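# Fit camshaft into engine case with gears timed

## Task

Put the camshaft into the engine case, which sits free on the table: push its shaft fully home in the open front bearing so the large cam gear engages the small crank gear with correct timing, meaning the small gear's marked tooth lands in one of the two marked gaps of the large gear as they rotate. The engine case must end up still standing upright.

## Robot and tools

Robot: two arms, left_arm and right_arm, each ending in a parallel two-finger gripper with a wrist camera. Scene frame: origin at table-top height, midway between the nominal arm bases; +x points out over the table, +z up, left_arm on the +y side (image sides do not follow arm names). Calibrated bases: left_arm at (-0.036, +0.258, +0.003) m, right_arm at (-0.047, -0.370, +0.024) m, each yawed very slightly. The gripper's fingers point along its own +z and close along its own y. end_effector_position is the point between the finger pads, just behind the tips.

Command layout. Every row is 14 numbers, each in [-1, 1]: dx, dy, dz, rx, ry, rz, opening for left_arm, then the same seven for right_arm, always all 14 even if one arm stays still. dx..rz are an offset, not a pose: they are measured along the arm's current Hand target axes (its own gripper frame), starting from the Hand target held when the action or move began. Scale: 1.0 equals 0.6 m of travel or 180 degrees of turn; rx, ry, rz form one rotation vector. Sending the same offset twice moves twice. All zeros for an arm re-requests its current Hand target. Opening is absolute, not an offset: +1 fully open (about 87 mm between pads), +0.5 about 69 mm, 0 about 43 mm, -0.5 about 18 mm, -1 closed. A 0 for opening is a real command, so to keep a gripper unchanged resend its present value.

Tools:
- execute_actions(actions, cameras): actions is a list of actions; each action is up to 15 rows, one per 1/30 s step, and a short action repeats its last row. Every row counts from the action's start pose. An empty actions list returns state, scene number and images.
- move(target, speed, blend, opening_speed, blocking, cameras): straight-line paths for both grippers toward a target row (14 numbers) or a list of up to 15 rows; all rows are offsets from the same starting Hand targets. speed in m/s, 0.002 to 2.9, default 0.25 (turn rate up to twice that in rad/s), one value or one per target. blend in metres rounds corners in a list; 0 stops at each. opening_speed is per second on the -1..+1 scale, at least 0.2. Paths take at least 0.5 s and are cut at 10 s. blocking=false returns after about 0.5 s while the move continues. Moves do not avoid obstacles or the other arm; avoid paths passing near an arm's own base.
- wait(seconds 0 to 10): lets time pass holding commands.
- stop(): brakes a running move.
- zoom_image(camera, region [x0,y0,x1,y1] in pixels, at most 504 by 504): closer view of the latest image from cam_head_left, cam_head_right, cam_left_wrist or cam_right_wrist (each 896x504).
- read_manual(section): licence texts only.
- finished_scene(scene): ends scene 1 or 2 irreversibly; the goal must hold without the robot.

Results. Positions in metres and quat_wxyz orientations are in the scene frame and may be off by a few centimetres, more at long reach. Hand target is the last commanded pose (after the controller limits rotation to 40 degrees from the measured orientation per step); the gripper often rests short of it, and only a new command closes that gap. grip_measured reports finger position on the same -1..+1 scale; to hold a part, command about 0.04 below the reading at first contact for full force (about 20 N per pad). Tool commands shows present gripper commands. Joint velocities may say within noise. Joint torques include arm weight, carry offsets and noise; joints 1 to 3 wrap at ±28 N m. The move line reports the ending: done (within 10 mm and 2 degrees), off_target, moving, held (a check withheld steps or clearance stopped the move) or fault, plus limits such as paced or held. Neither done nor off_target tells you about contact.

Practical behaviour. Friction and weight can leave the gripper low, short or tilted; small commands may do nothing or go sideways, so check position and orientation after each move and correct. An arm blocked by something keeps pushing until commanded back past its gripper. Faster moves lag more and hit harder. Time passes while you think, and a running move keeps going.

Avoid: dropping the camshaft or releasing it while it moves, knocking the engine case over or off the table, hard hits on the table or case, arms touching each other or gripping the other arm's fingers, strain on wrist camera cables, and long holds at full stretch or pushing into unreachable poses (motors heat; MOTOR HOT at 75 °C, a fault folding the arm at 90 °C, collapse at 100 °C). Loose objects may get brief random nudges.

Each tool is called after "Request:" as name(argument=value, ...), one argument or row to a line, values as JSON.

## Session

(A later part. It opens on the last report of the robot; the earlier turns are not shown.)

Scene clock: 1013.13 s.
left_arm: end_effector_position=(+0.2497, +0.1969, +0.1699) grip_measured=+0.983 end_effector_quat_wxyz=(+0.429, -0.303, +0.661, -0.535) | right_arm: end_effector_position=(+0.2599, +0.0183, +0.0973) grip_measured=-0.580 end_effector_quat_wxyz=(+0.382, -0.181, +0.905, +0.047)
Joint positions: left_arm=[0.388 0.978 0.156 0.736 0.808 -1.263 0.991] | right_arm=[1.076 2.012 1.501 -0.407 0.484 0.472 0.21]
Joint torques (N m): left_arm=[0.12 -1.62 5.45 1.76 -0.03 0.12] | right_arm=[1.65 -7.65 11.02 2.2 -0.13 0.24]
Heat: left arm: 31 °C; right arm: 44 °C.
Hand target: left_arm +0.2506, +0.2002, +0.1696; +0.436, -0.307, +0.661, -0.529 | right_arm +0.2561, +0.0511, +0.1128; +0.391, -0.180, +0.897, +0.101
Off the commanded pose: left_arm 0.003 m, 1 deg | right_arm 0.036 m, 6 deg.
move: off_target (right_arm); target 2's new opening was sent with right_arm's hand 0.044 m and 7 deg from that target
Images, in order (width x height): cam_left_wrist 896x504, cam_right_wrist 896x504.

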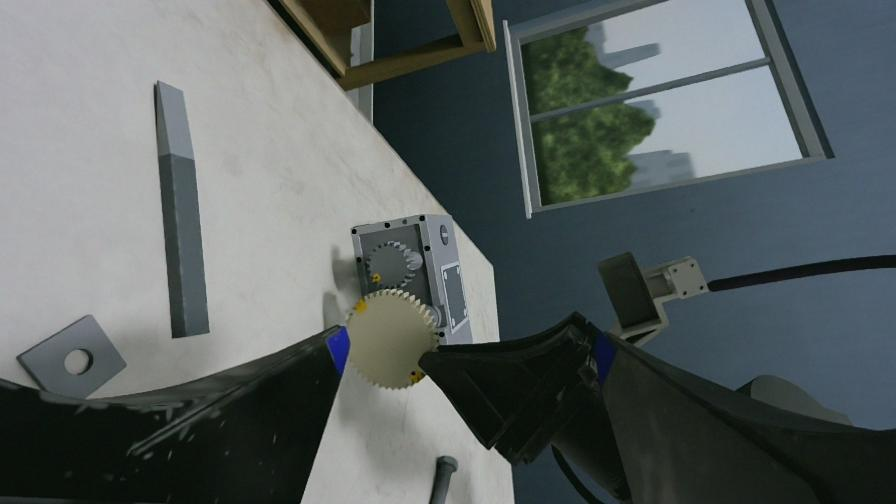

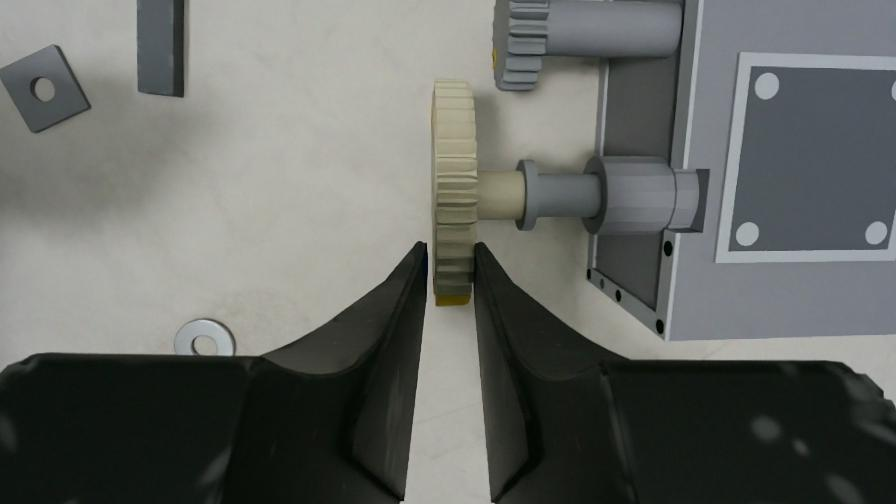

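Request:
move(
  target=[0,0,0,0,0,0,1,-0.014,-0.0572,-0.0127,0.0144,-0.0008,0.0131,-0.52],
  cameras=["cam_left_wrist","cam_right_wrist"],
  speed=0.05,
)

Request:
zoom_image(
  camera="cam_left_wrist",
  region=[345, 205, 485, 385],
)

Scene clock: 1038.90 s.
left_arm: end_effector_position=(+0.2497, +0.1969, +0.1699) grip_measured=+0.983 end_effector_quat_wxyz=(+0.429, -0.303, +0.661, -0.535) | right_arm: end_effector_position=(+0.2663, +0.0177, +0.1072) grip_measured=-0.520 end_effector_quat_wxyz=(+0.382, -0.168, +0.906, +0.069)
Joint positions: left_arm=[0.388 0.978 0.156 0.736 0.808 -1.263 0.991] | right_arm=[1.051 1.989 1.501 -0.399 0.447 0.482 0.24]
Joint torques (N m): left_arm=[0.08 -1.62 5.42 1.76 -0.02 0.12] | right_arm=[-0.79 -10.41 6.13 2.03 0.23 0.21]
Heat: left arm: 31 °C; right arm: 42 °C.
Hand target: left_arm +0.2506, +0.2002, +0.1696; +0.436, -0.307, +0.661, -0.529 | right_arm +0.2702, +0.0193, +0.1228; +0.394, -0.152, +0.902, +0.089
Off the commanded pose: left_arm 0.003 m, 1 deg | right_arm 0.016 m, 3 deg.
move: off_target (right_arm)
Images, in order (width x height): cam_left_wrist 896x504, cam_right_wrist 896x504.

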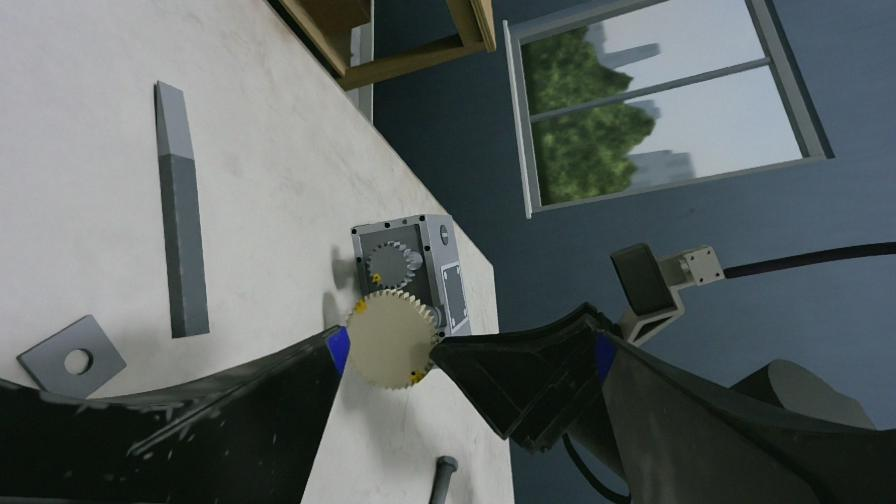

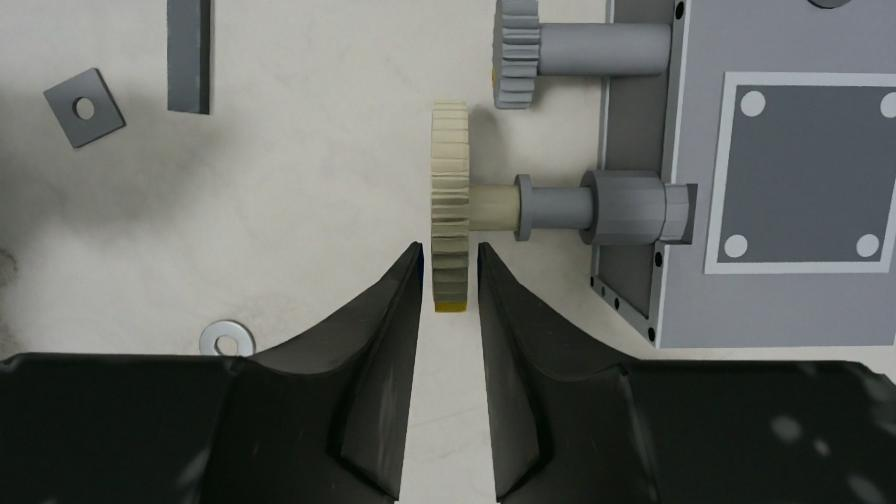

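Scaled by 2.800 from the camera's 896x504 image, which has a finer 1280x720 frame.

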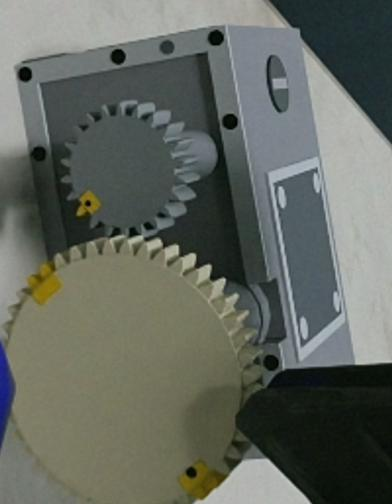

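Request:
move(
  target=[0,0,0,0,0,0,1,0,-0.012,0,0,0,0,-0.52],
  cameras=["cam_left_wrist","cam_right_wrist"],
  speed=0.05,
)

Request:
zoom_image(
  camera="cam_left_wrist",
  region=[345, 205, 485, 385],
)

Scene clock: 1047.20 s.
left_arm: end_effector_position=(+0.2497, +0.1969, +0.1699) grip_measured=+0.983 end_effector_quat_wxyz=(+0.429, -0.303, +0.661, -0.535) | right_arm: end_effector_position=(+0.2681, +0.0130, +0.1068) grip_measured=-0.520 end_effector_quat_wxyz=(+0.380, -0.164, +0.907, +0.072)
Joint positions: left_arm=[0.388 0.978 0.156 0.736 0.808 -1.263 0.991] | right_arm=[1.039 1.976 1.48 -0.386 0.435 0.482 0.24]
Joint torques (N m): left_arm=[0.13 -1.62 5.45 1.77 -0.02 0.12] | right_arm=[-0.8 -10.56 5.68 2.08 0.27 0.1]
Heat: left arm: 31 °C; right arm: 43 °C.
Hand target: left_arm +0.2506, +0.2002, +0.1696; +0.436, -0.307, +0.661, -0.529 | right_arm +0.2727, +0.0125, +0.1225; +0.394, -0.152, +0.902, +0.089
Off the commanded pose: left_arm 0.003 m, 1 deg | right_arm 0.016 m, 3 deg.
move: off_target (right_arm)
Images, in order (width x height): cam_left_wrist 896x504, cam_right_wrist 896x504.

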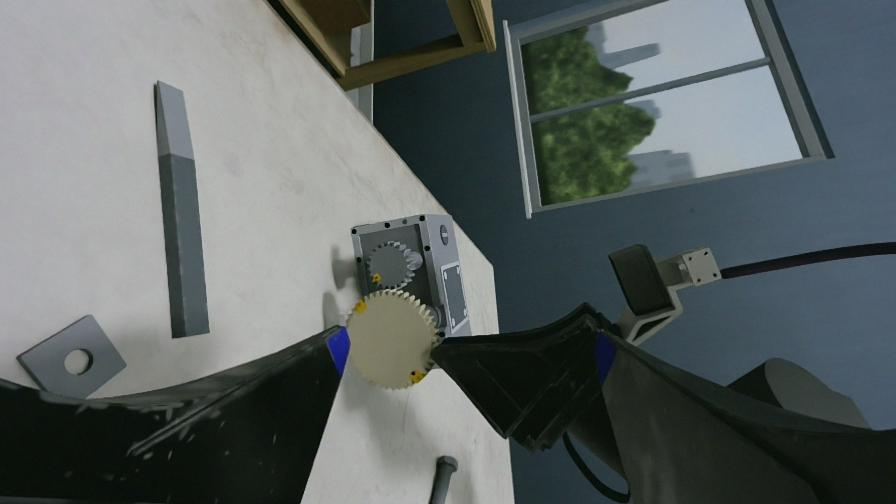

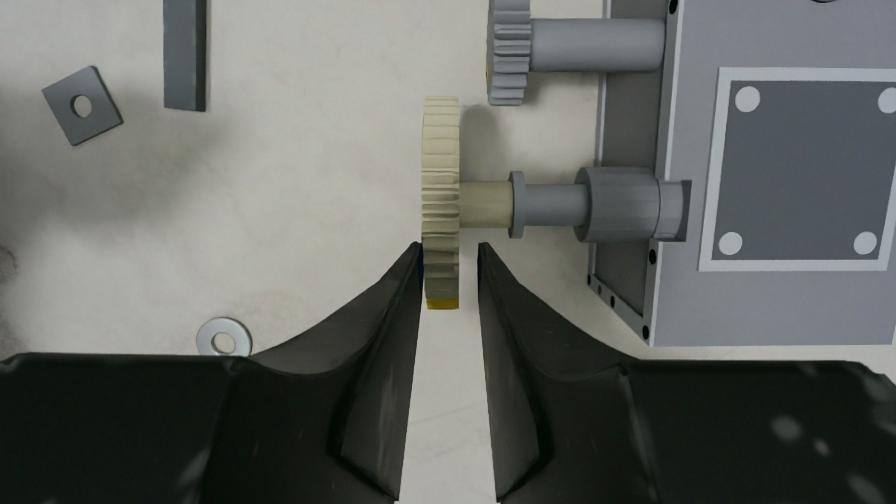

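Scaled by 2.800 from the camera's 896x504 image, which has a finer 1280x720 frame.

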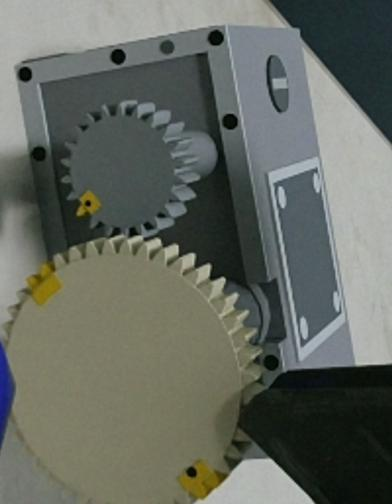

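Request:
move(
  target=[
    [0,0,0,0,0,0,1,0,0,0,0,0,0,-0.52],
    [0,0,0,0,0,0,1,0,0,0,0,0,0,-0.69],
    [0,0,0,0,0,0,1,0.0035,0,0,0,-0.0194,0,-0.69],
  ],
  cameras=["cam_left_wrist","cam_right_wrist"],
  speed=0.05,
  opening_speed=0.3,
)

Request:
zoom_image(
  camera="cam_left_wrist",
  region=[345, 205, 485, 385],
)

Scene clock: 1056.67 s.
left_arm: end_effector_position=(+0.2497, +0.1969, +0.1699) grip_measured=+0.983 end_effector_quat_wxyz=(+0.429, -0.303, +0.661, -0.535) | right_arm: end_effector_position=(+0.2706, +0.0128, +0.1078) grip_measured=-0.688 end_effector_quat_wxyz=(+0.405, -0.152, +0.897, +0.090)
Joint positions: left_arm=[0.388 0.978 0.156 0.736 0.808 -1.263 0.991] | right_arm=[1.039 1.941 1.397 -0.272 0.448 0.482 0.156]
Joint torques (N m): left_arm=[0.1 -1.63 5.46 1.77 -0.02 0.12] | right_arm=[0.27 -9.91 5.65 2.09 0.45 -0.05]
Heat: left arm: 31 °C; right arm: 47 °C.
Hand target: left_arm +0.2506, +0.2002, +0.1696; +0.436, -0.307, +0.661, -0.529 | right_arm +0.2713, +0.0121, +0.1209; +0.422, -0.150, +0.890, +0.093
Off the commanded pose: left_arm 0.003 m, 1 deg | right_arm 0.013 m, 2 deg.
move: off_target (right_arm); target 2's new opening was sent with right_arm's hand 0.016 m and 3 deg from that target
Images, in order (width x height): cam_left_wrist 896x504, cam_right_wrist 896x504.

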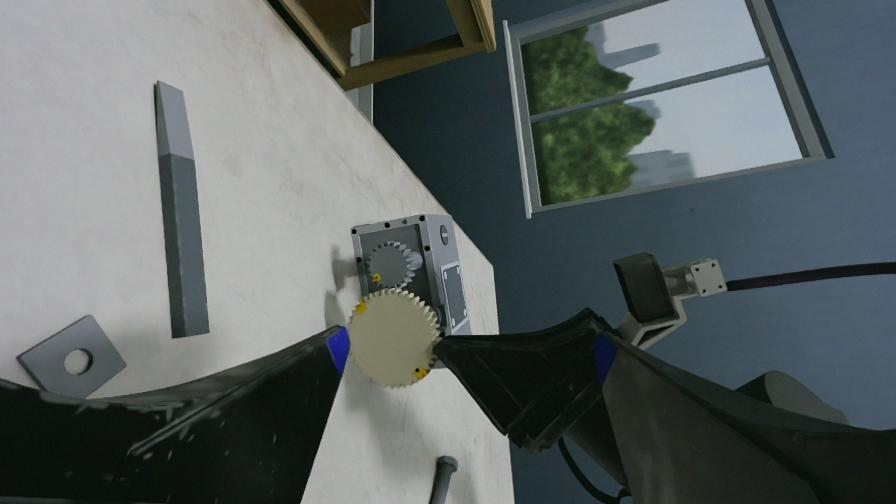

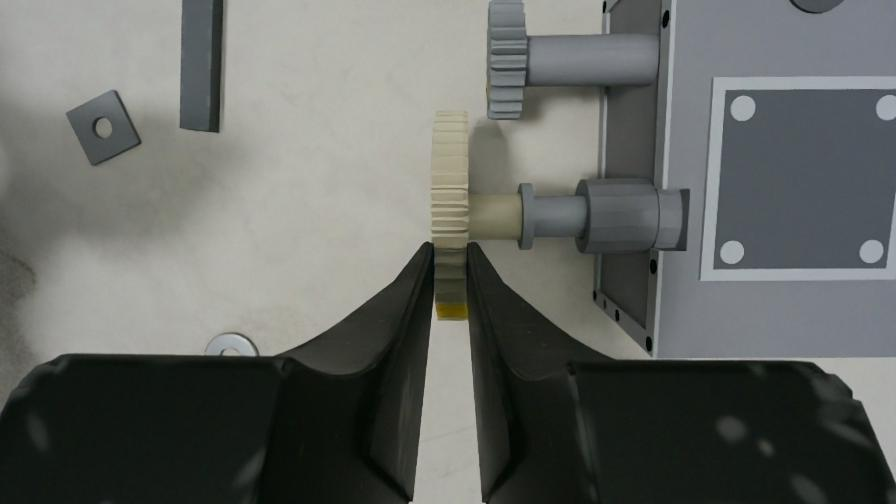

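Scaled by 2.800 from the camera's 896x504 image, which has a finer 1280x720 frame.

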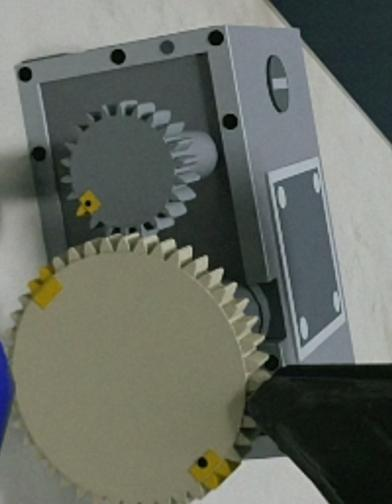

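Request:
move(
  target=[0,0,0,0,0,0,1,0.008,0,0,0,0,0,-0.74],
  cameras=["cam_left_wrist","cam_right_wrist"],
  speed=0.05,
)

Request:
zoom_image(
  camera="cam_left_wrist",
  region=[345, 205, 485, 385],
)

Scene clock: 1070.17 s.
left_arm: end_effector_position=(+0.2497, +0.1969, +0.1699) grip_measured=+0.983 end_effector_quat_wxyz=(+0.429, -0.303, +0.661, -0.535) | right_arm: end_effector_position=(+0.2702, +0.0123, +0.1074) grip_measured=-0.695 end_effector_quat_wxyz=(+0.411, -0.150, +0.895, +0.090)
Joint positions: left_arm=[0.388 0.978 0.156 0.736 0.808 -1.263 0.991] | right_arm=[1.043 1.935 1.378 -0.249 0.459 0.481 0.153]
Joint torques (N m): left_arm=[0.09 -1.63 5.44 1.76 -0.02 0.12] | right_arm=[0.43 -9.66 5.35 2.04 0.4 -0.02]
Heat: left arm: 31 °C; right arm: 48 °C.
Hand target: left_arm +0.2506, +0.2002, +0.1696; +0.436, -0.307, +0.661, -0.529 | right_arm +0.2683, +0.0112, +0.1171; +0.421, -0.150, +0.890, +0.093
Off the commanded pose: left_arm 0.003 m, 1 deg | right_arm 0.010 m, 1 deg.
move: done
Images, in order (width x height): cam_left_wrist 896x504, cam_right_wrist 896x504.

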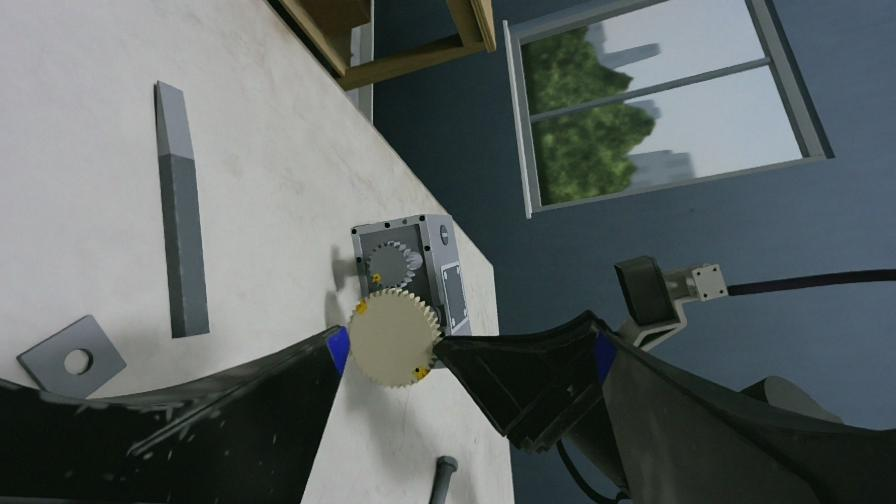

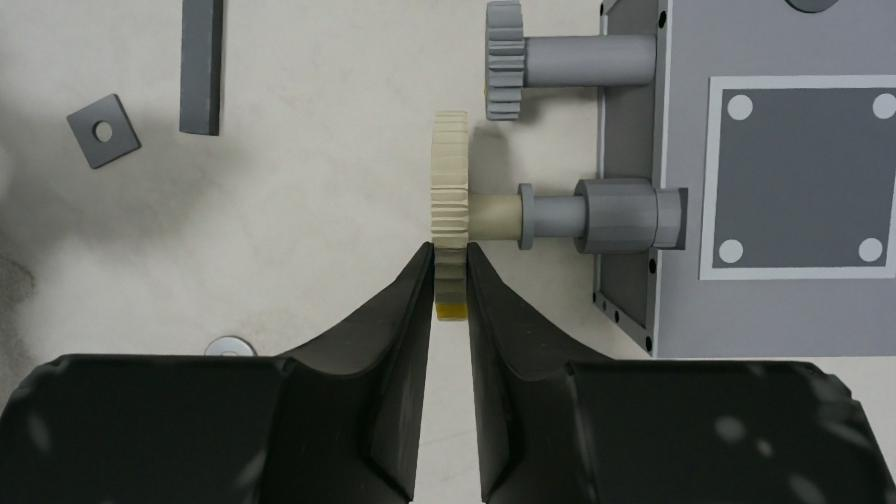

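Scaled by 2.800 from the camera's 896x504 image, which has a finer 1280x720 frame.

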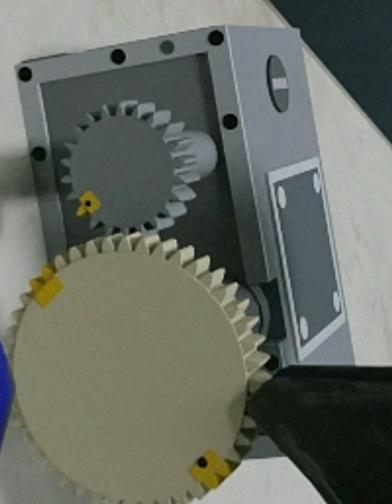

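Request:
move(
  target=[0,0,0,0,0,0,1,0.014,0,0,0,0,0,-0.76],
  cameras=["cam_left_wrist","cam_right_wrist"],
  speed=0.05,
)

Request:
zoom_image(
  camera="cam_left_wrist",
  region=[345, 205, 485, 385],
)

Scene clock: 1075.33 s.
left_arm: end_effector_position=(+0.2497, +0.1969, +0.1699) grip_measured=+0.983 end_effector_quat_wxyz=(+0.429, -0.303, +0.661, -0.535) | right_arm: end_effector_position=(+0.2681, +0.0114, +0.1064) grip_measured=-0.695 end_effector_quat_wxyz=(+0.419, -0.148, +0.891, +0.091)
Joint positions: left_arm=[0.388 0.978 0.156 0.736 0.808 -1.263 0.991] | right_arm=[1.05 1.923 1.345 -0.213 0.473 0.481 0.153]
Joint torques (N m): left_arm=[0.1 -1.65 5.46 1.77 -0.02 0.12] | right_arm=[0.49 -9.16 5.19 1.92 0.31 0.08]
Heat: left arm: 31 °C; right arm: 47 °C.
Hand target: left_arm +0.2506, +0.2002, +0.1696; +0.436, -0.307, +0.661, -0.529 | right_arm +0.2633, +0.0096, +0.1106; +0.421, -0.149, +0.890, +0.093
Off the commanded pose: left_arm 0.003 m, 1 deg | right_arm 0.007 m, 0 deg.
move: done
Images, in order (width x height): cam_left_wrist 896x504, cam_right_wrist 896x504.

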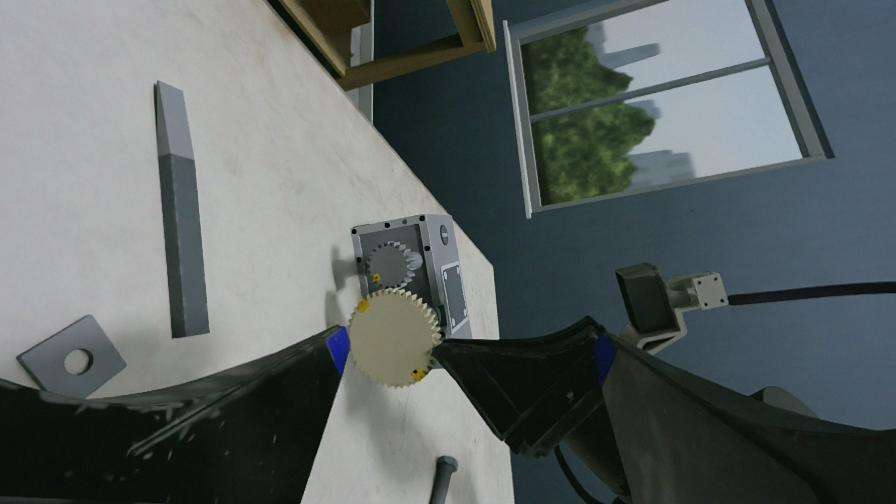

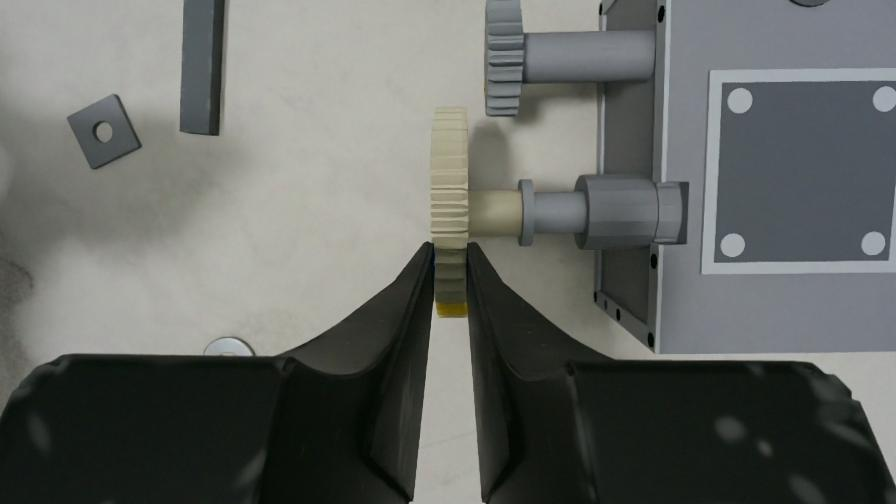

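Scaled by 2.800 from the camera's 896x504 image, which has a finer 1280x720 frame.

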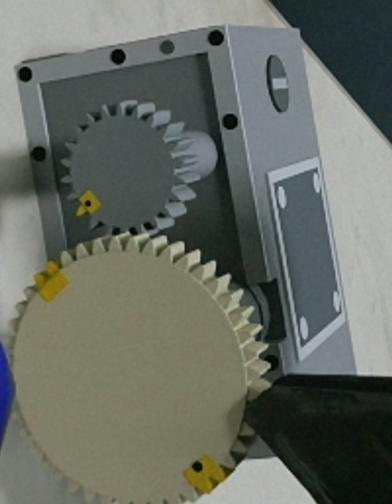

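Request:
move(
  target=[0,0,0,0,0,0,1,0.010,0,0,0,0,0,-0.76],
  cameras=["cam_left_wrist","cam_right_wrist"],
  speed=0.05,
)

Request:
zoom_image(
  camera="cam_left_wrist",
  region=[345, 205, 485, 385],
)

Scene clock: 1085.17 s.
left_arm: end_effector_position=(+0.2497, +0.1969, +0.1699) grip_measured=+0.983 end_effector_quat_wxyz=(+0.429, -0.303, +0.661, -0.535) | right_arm: end_effector_position=(+0.2671, +0.0111, +0.1060) grip_measured=-0.695 end_effector_quat_wxyz=(+0.425, -0.146, +0.888, +0.093)
Joint positions: left_arm=[0.388 0.978 0.156 0.736 0.808 -1.263 0.991] | right_arm=[1.055 1.915 1.323 -0.186 0.484 0.481 0.153]
Joint torques (N m): left_arm=[0.12 -1.61 5.45 1.77 -0.03 0.12] | right_arm=[0.54 -8.85 4.97 1.84 0.27 0.11]
Heat: left arm: 31 °C; right arm: 46 °C.
Hand target: left_arm +0.2506, +0.2002, +0.1696; +0.436, -0.307, +0.661, -0.529 | right_arm +0.2598, +0.0085, +0.1060; +0.422, -0.149, +0.890, +0.093
Off the commanded pose: left_arm 0.003 m, 1 deg | right_arm 0.008 m, 1 deg.
move: done
Images, in order (width x height): cam_left_wrist 896x504, cam_right_wrist 896x504.

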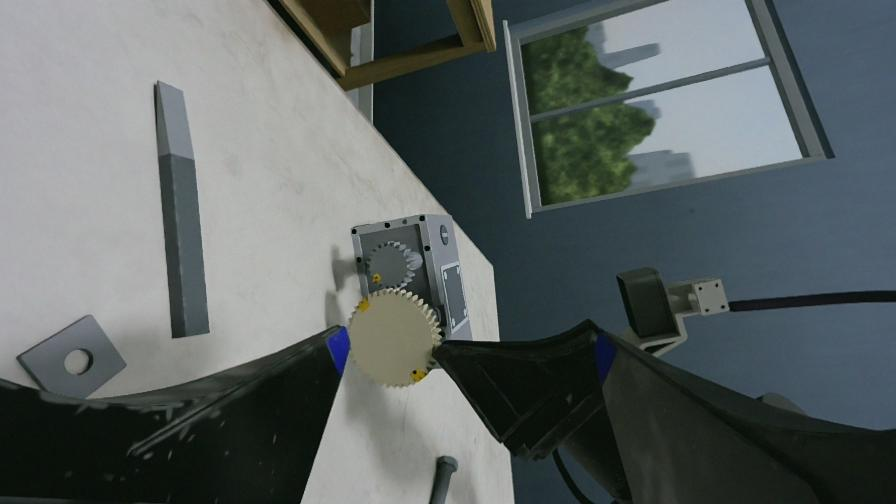

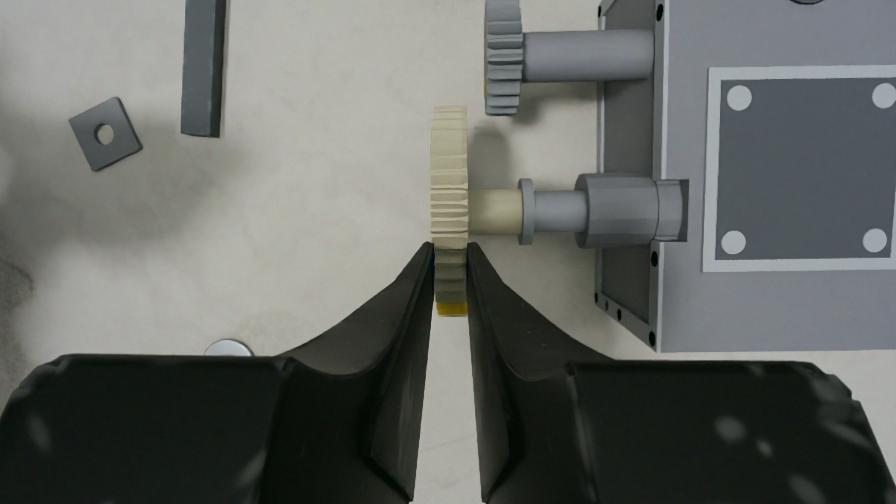

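Scaled by 2.800 from the camera's 896x504 image, which has a finer 1280x720 frame.

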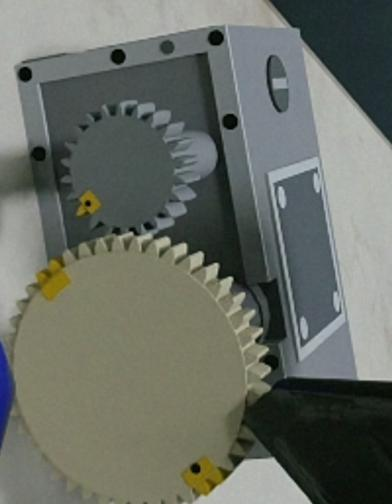

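Request:
move(
  target=[0,0,0,0,0,0,1,0.010,0,0,0,0,0,-0.76],
  cameras=["cam_left_wrist"],
  speed=0.05,
)

Request:
zoom_image(
  camera="cam_left_wrist",
  region=[345, 205, 485, 385],
)

Scene clock: 1091.03 s.
left_arm: end_effector_position=(+0.2497, +0.1969, +0.1699) grip_measured=+0.983 end_effector_quat_wxyz=(+0.429, -0.303, +0.661, -0.535) | right_arm: end_effector_position=(+0.2653, +0.0108, +0.1051) grip_measured=-0.695 end_effector_quat_wxyz=(+0.431, -0.145, +0.886, +0.094)
Joint positions: left_arm=[0.388 0.978 0.156 0.736 0.808 -1.263 0.991] | right_arm=[1.061 1.907 1.301 -0.161 0.494 0.481 0.153]
Joint torques (N m): left_arm=[0.1 -1.65 5.46 1.76 -0.02 0.12] | right_arm=[0.58 -8.42 4.74 1.76 0.22 0.16]
Heat: left arm: 31 °C; right arm: 46 °C.
Hand target: left_arm +0.2506, +0.2002, +0.1696; +0.436, -0.307, +0.661, -0.529 | right_arm +0.2561, +0.0074, +0.1013; +0.421, -0.150, +0.890, +0.093
Off the commanded pose: left_arm 0.003 m, 1 deg | right_arm 0.010 m, 1 deg.
move: done
Images, in order (width x height): cam_left_wrist 896x504.

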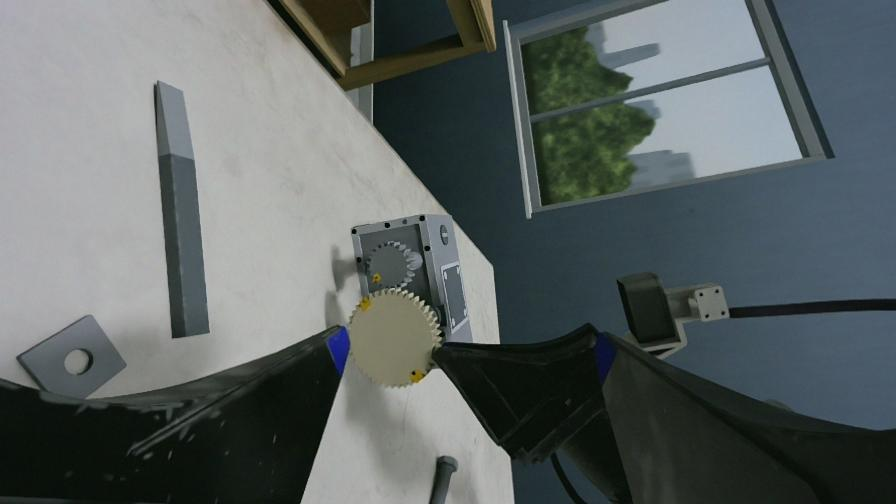

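Scaled by 2.800 from the camera's 896x504 image, which has a finer 1280x720 frame.

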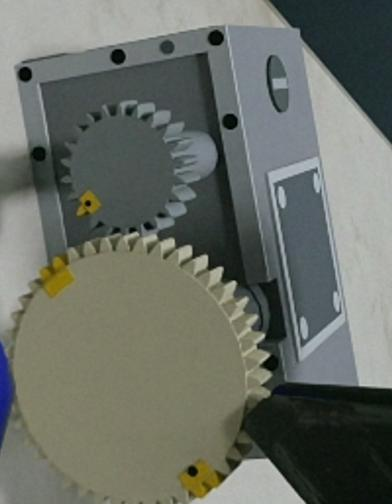

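Request:
move(
  target=[
    [0,0,0,0,0,0,1,-0.008,0,0,0,0,0,-0.76],
    [0,0,0,0,0,0,1,-0.008,0,0,0,0,0,-0.6],
  ],
  cameras=["cam_left_wrist","cam_right_wrist"],
  speed=0.05,
  opening_speed=0.3,
)

Request:
zoom_image(
  camera="cam_left_wrist",
  region=[345, 205, 485, 385],
)

Scene clock: 1103.13 s.
left_arm: end_effector_position=(+0.2497, +0.1969, +0.1699) grip_measured=+0.983 end_effector_quat_wxyz=(+0.429, -0.303, +0.661, -0.535) | right_arm: end_effector_position=(+0.2617, +0.0081, +0.1012) grip_measured=-0.600 end_effector_quat_wxyz=(+0.421, -0.151, +0.890, +0.090)
Joint positions: left_arm=[0.388 0.978 0.156 0.736 0.808 -1.263 0.991] | right_arm=[1.061 1.907 1.301 -0.185 0.484 0.481 0.2]
Joint torques (N m): left_arm=[0.09 -1.61 5.45 1.77 -0.02 0.12] | right_arm=[0.25 -8.28 6.5 1.86 0.31 0.11]
Heat: left arm: 31 °C; right arm: 46 °C.
Hand target: left_arm +0.2506, +0.2002, +0.1696; +0.436, -0.307, +0.661, -0.529 | right_arm +0.2590, +0.0083, +0.1051; +0.422, -0.150, +0.890, +0.093
Off the commanded pose: left_arm 0.003 m, 1 deg | right_arm 0.005 m, 0 deg.
move: done
Images, in order (width x height): cam_left_wrist 896x504, cam_right_wrist 896x504.

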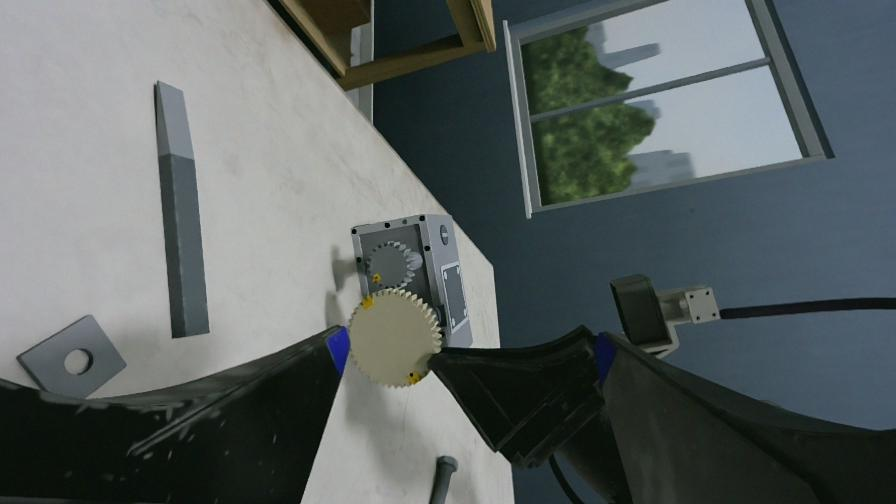

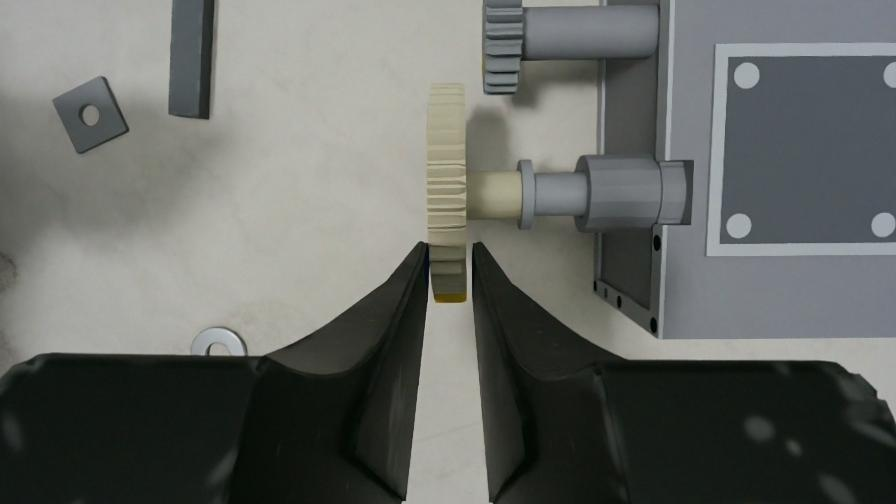

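Scaled by 2.800 from the camera's 896x504 image, which has a finer 1280x720 frame.

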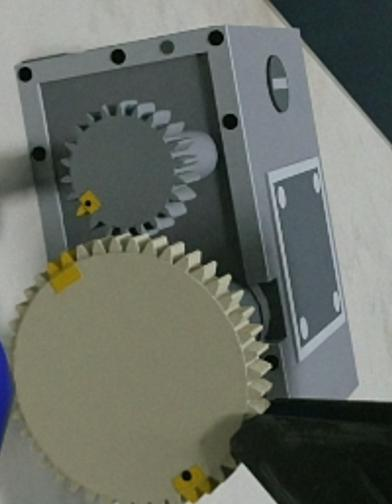

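Request:
move(
  target=[0,0,0,0,0,0,1,-0.007,-0.01,0,0,0,0,-0.6],
  cameras=["cam_left_wrist","cam_right_wrist"],
  speed=0.05,
)

Request:
zoom_image(
  camera="cam_left_wrist",
  region=[345, 205, 485, 385],
)

Scene clock: 1110.10 s.
left_arm: end_effector_position=(+0.2497, +0.1969, +0.1699) grip_measured=+0.983 end_effector_quat_wxyz=(+0.429, -0.303, +0.661, -0.535) | right_arm: end_effector_position=(+0.2600, +0.0077, +0.0998) grip_measured=-0.600 end_effector_quat_wxyz=(+0.417, -0.154, +0.891, +0.090)
Joint positions: left_arm=[0.388 0.978 0.156 0.736 0.808 -1.263 0.991] | right_arm=[1.061 1.907 1.301 -0.193 0.477 0.481 0.2]
Joint torques (N m): left_arm=[0.1 -1.61 5.45 1.77 -0.02 0.12] | right_arm=[-0.99 -9.11 6.2 1.92 0.28 -0.02]
Heat: left arm: 31 °C; right arm: 46 °C.
Hand target: left_arm +0.2506, +0.2002, +0.1696; +0.436, -0.307, +0.661, -0.529 | right_arm +0.2636, +0.0035, +0.1081; +0.422, -0.150, +0.890, +0.093
Off the commanded pose: left_arm 0.003 m, 1 deg | right_arm 0.010 m, 1 deg.
move: done
Images, in order (width x height): cam_left_wrist 896x504, cam_right_wrist 896x504.

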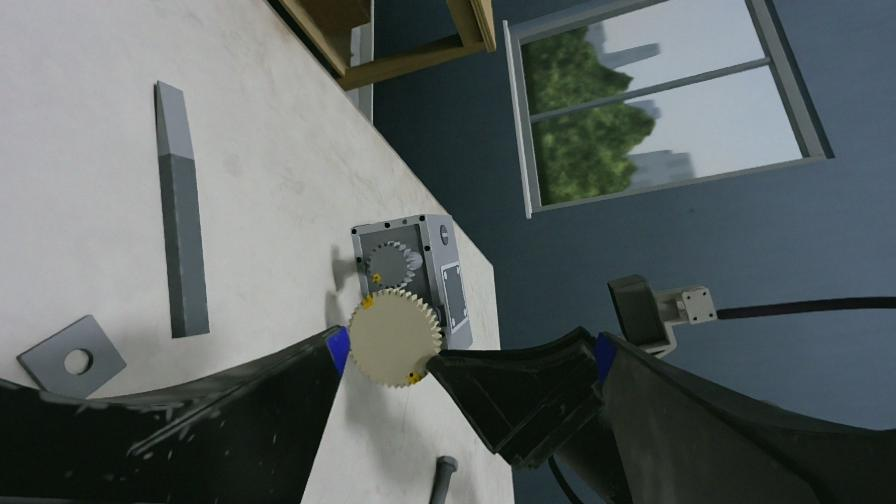

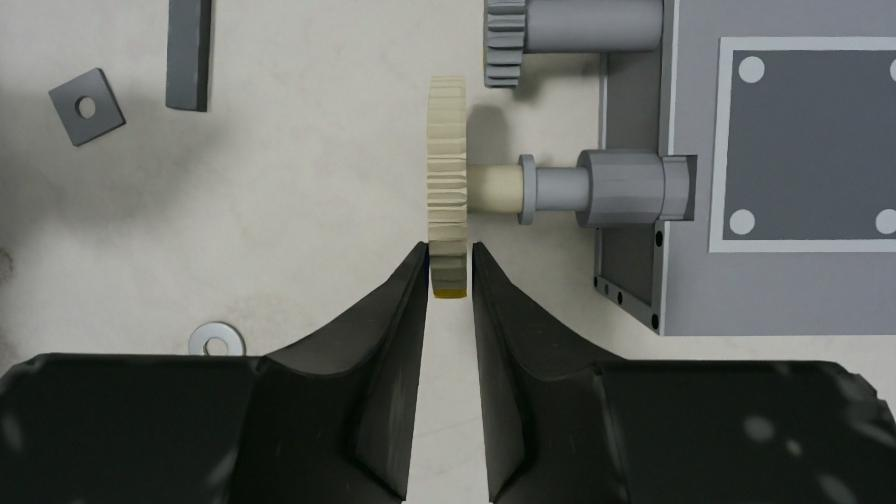

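Scaled by 2.800 from the camera's 896x504 image, which has a finer 1280x720 frame.

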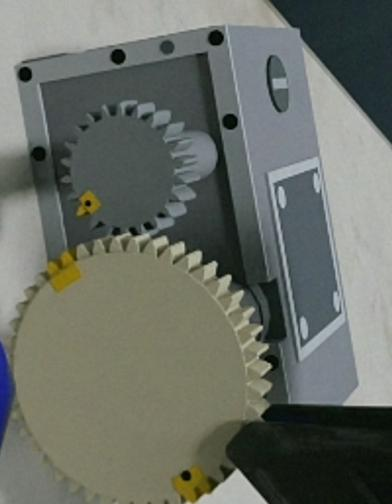

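Request:
move(
  target=[0,0,0,0,0,0,1,-0.010,-0.012,0,0,0,0,-0.6],
  cameras=["cam_left_wrist","cam_right_wrist"],
  speed=0.05,
)

Request:
zoom_image(
  camera="cam_left_wrist",
  region=[345, 205, 485, 385],
)

Scene clock: 1115.47 s.
left_arm: end_effector_position=(+0.2497, +0.1969, +0.1699) grip_measured=+0.983 end_effector_quat_wxyz=(+0.429, -0.303, +0.661, -0.535) | right_arm: end_effector_position=(+0.2657, +0.0026, +0.0985) grip_measured=-0.600 end_effector_quat_wxyz=(+0.412, -0.154, +0.894, +0.089)
Joint positions: left_arm=[0.388 0.978 0.156 0.736 0.808 -1.263 0.991] | right_arm=[1.04 1.907 1.301 -0.195 0.456 0.469 0.2]
Joint torques (N m): left_arm=[0.12 -1.62 5.45 1.77 -0.01 0.12] | right_arm=[-1.06 -9.85 6.28 1.89 0.31 -0.06]
Heat: left arm: 31 °C; right arm: 46 °C.
Hand target: left_arm +0.2506, +0.2002, +0.1696; +0.436, -0.307, +0.661, -0.529 | right_arm +0.2697, -0.0022, +0.1125; +0.422, -0.149, +0.890, +0.093
Off the commanded pose: left_arm 0.003 m, 1 deg | right_arm 0.015 m, 1 deg.
move: off_target (right_arm)
Images, in order (width x height): cam_left_wrist 896x504, cam_right_wrist 896x504.

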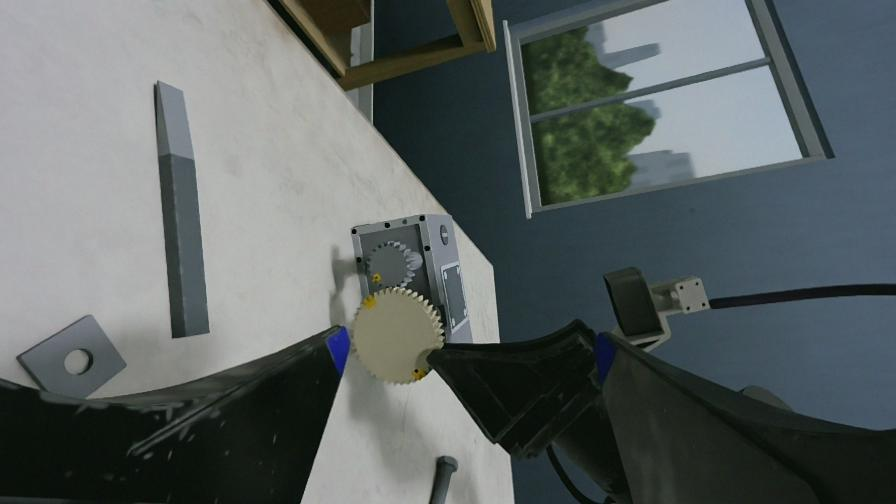

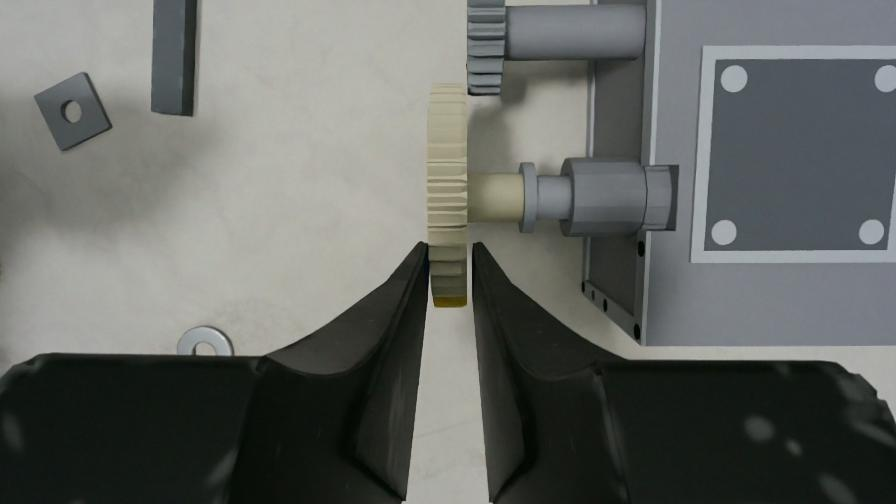

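Scaled by 2.800 from the camera's 896x504 image, which has a finer 1280x720 frame.

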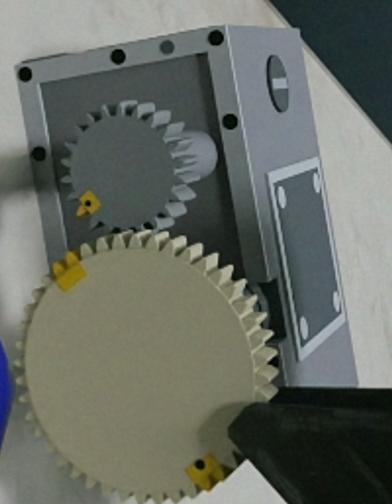

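Request:
move(
  target=[0,0,0,0,0,0,1,-0.008,-0.008,0,0,0,0,-0.6],
  cameras=["cam_left_wrist","cam_right_wrist"],
  speed=0.05,
)

Request:
zoom_image(
  camera="cam_left_wrist",
  region=[345, 205, 485, 385],
)

Request:
zoom_image(
  camera="cam_right_wrist",
  region=[400, 40, 540, 160],
)

Scene clock: 1120.73 s.
left_arm: end_effector_position=(+0.2497, +0.1969, +0.1699) grip_measured=+0.983 end_effector_quat_wxyz=(+0.429, -0.303, +0.661, -0.535) | right_arm: end_effector_position=(+0.2701, -0.0036, +0.1000) grip_measured=-0.600 end_effector_quat_wxyz=(+0.410, -0.154, +0.895, +0.084)
Joint positions: left_arm=[0.388 0.978 0.156 0.736 0.808 -1.263 0.991] | right_arm=[1.024 1.9 1.301 -0.206 0.45 0.456 0.2]
Joint torques (N m): left_arm=[0.09 -1.63 5.45 1.77 -0.02 0.13] | right_arm=[-0.87 -9.81 6.76 1.94 0.26 -0.03]
Heat: left arm: 31 °C; right arm: 46 °C.
Hand target: left_arm +0.2506, +0.2002, +0.1696; +0.436, -0.307, +0.661, -0.529 | right_arm +0.2741, -0.0058, +0.1160; +0.421, -0.150, +0.890, +0.093
Off the commanded pose: left_arm 0.003 m, 1 deg | right_arm 0.017 m, 2 deg.
move: off_target (right_arm)
Images, in order (width x height): cam_left_wrist 896x504, cam_right_wrist 896x504.

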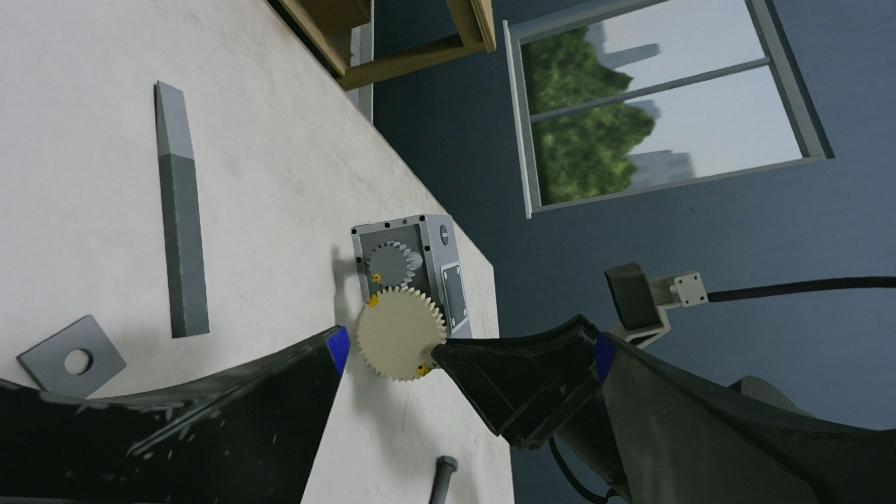

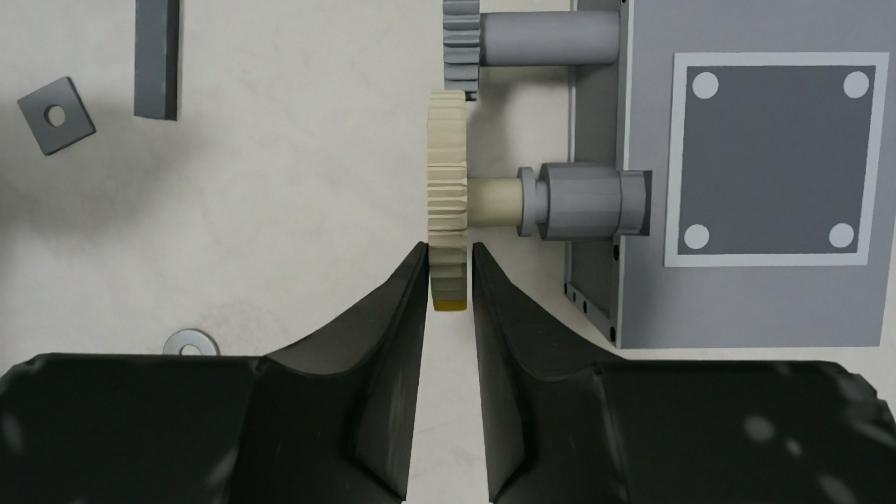

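Scaled by 2.800 from the camera's 896x504 image, which has a finer 1280x720 frame.

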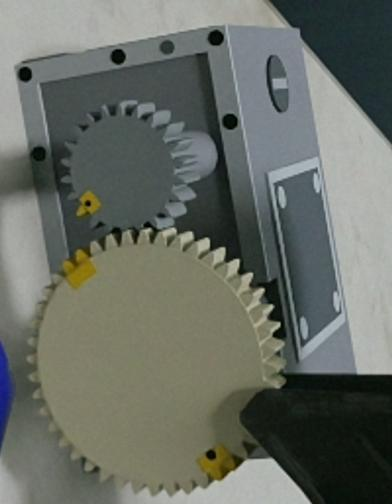

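Scaled by 3.600 from the camera's 896x504 image, which has a finer 1280x720 frame.

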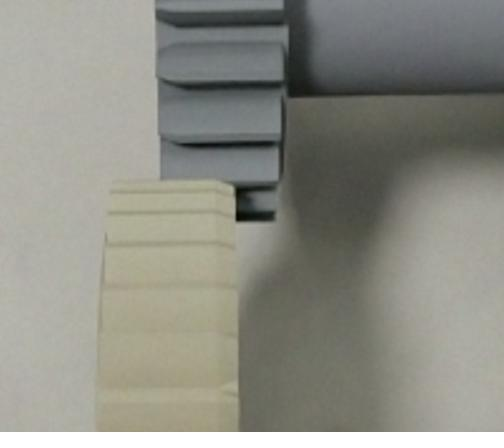

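Request:
zoom_image(
  camera="cam_left_wrist",
  region=[350, 225, 430, 305],
)

Request:
zoom_image(
  camera="cam_left_wrist",
  region=[350, 280, 450, 385],
)

Scaled by 6.300 from the camera's 896x504 image, which has a finer 1280x720 frame.

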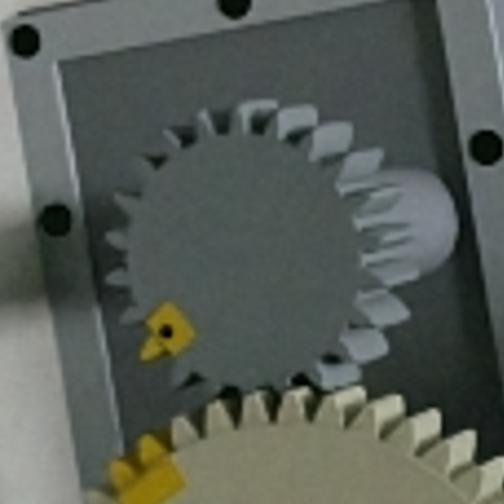

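Scaled by 4.800 from the camera's 896x504 image, which has a finer 1280x720 frame.

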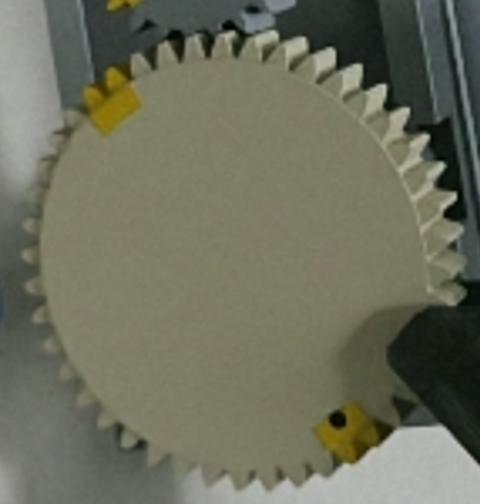

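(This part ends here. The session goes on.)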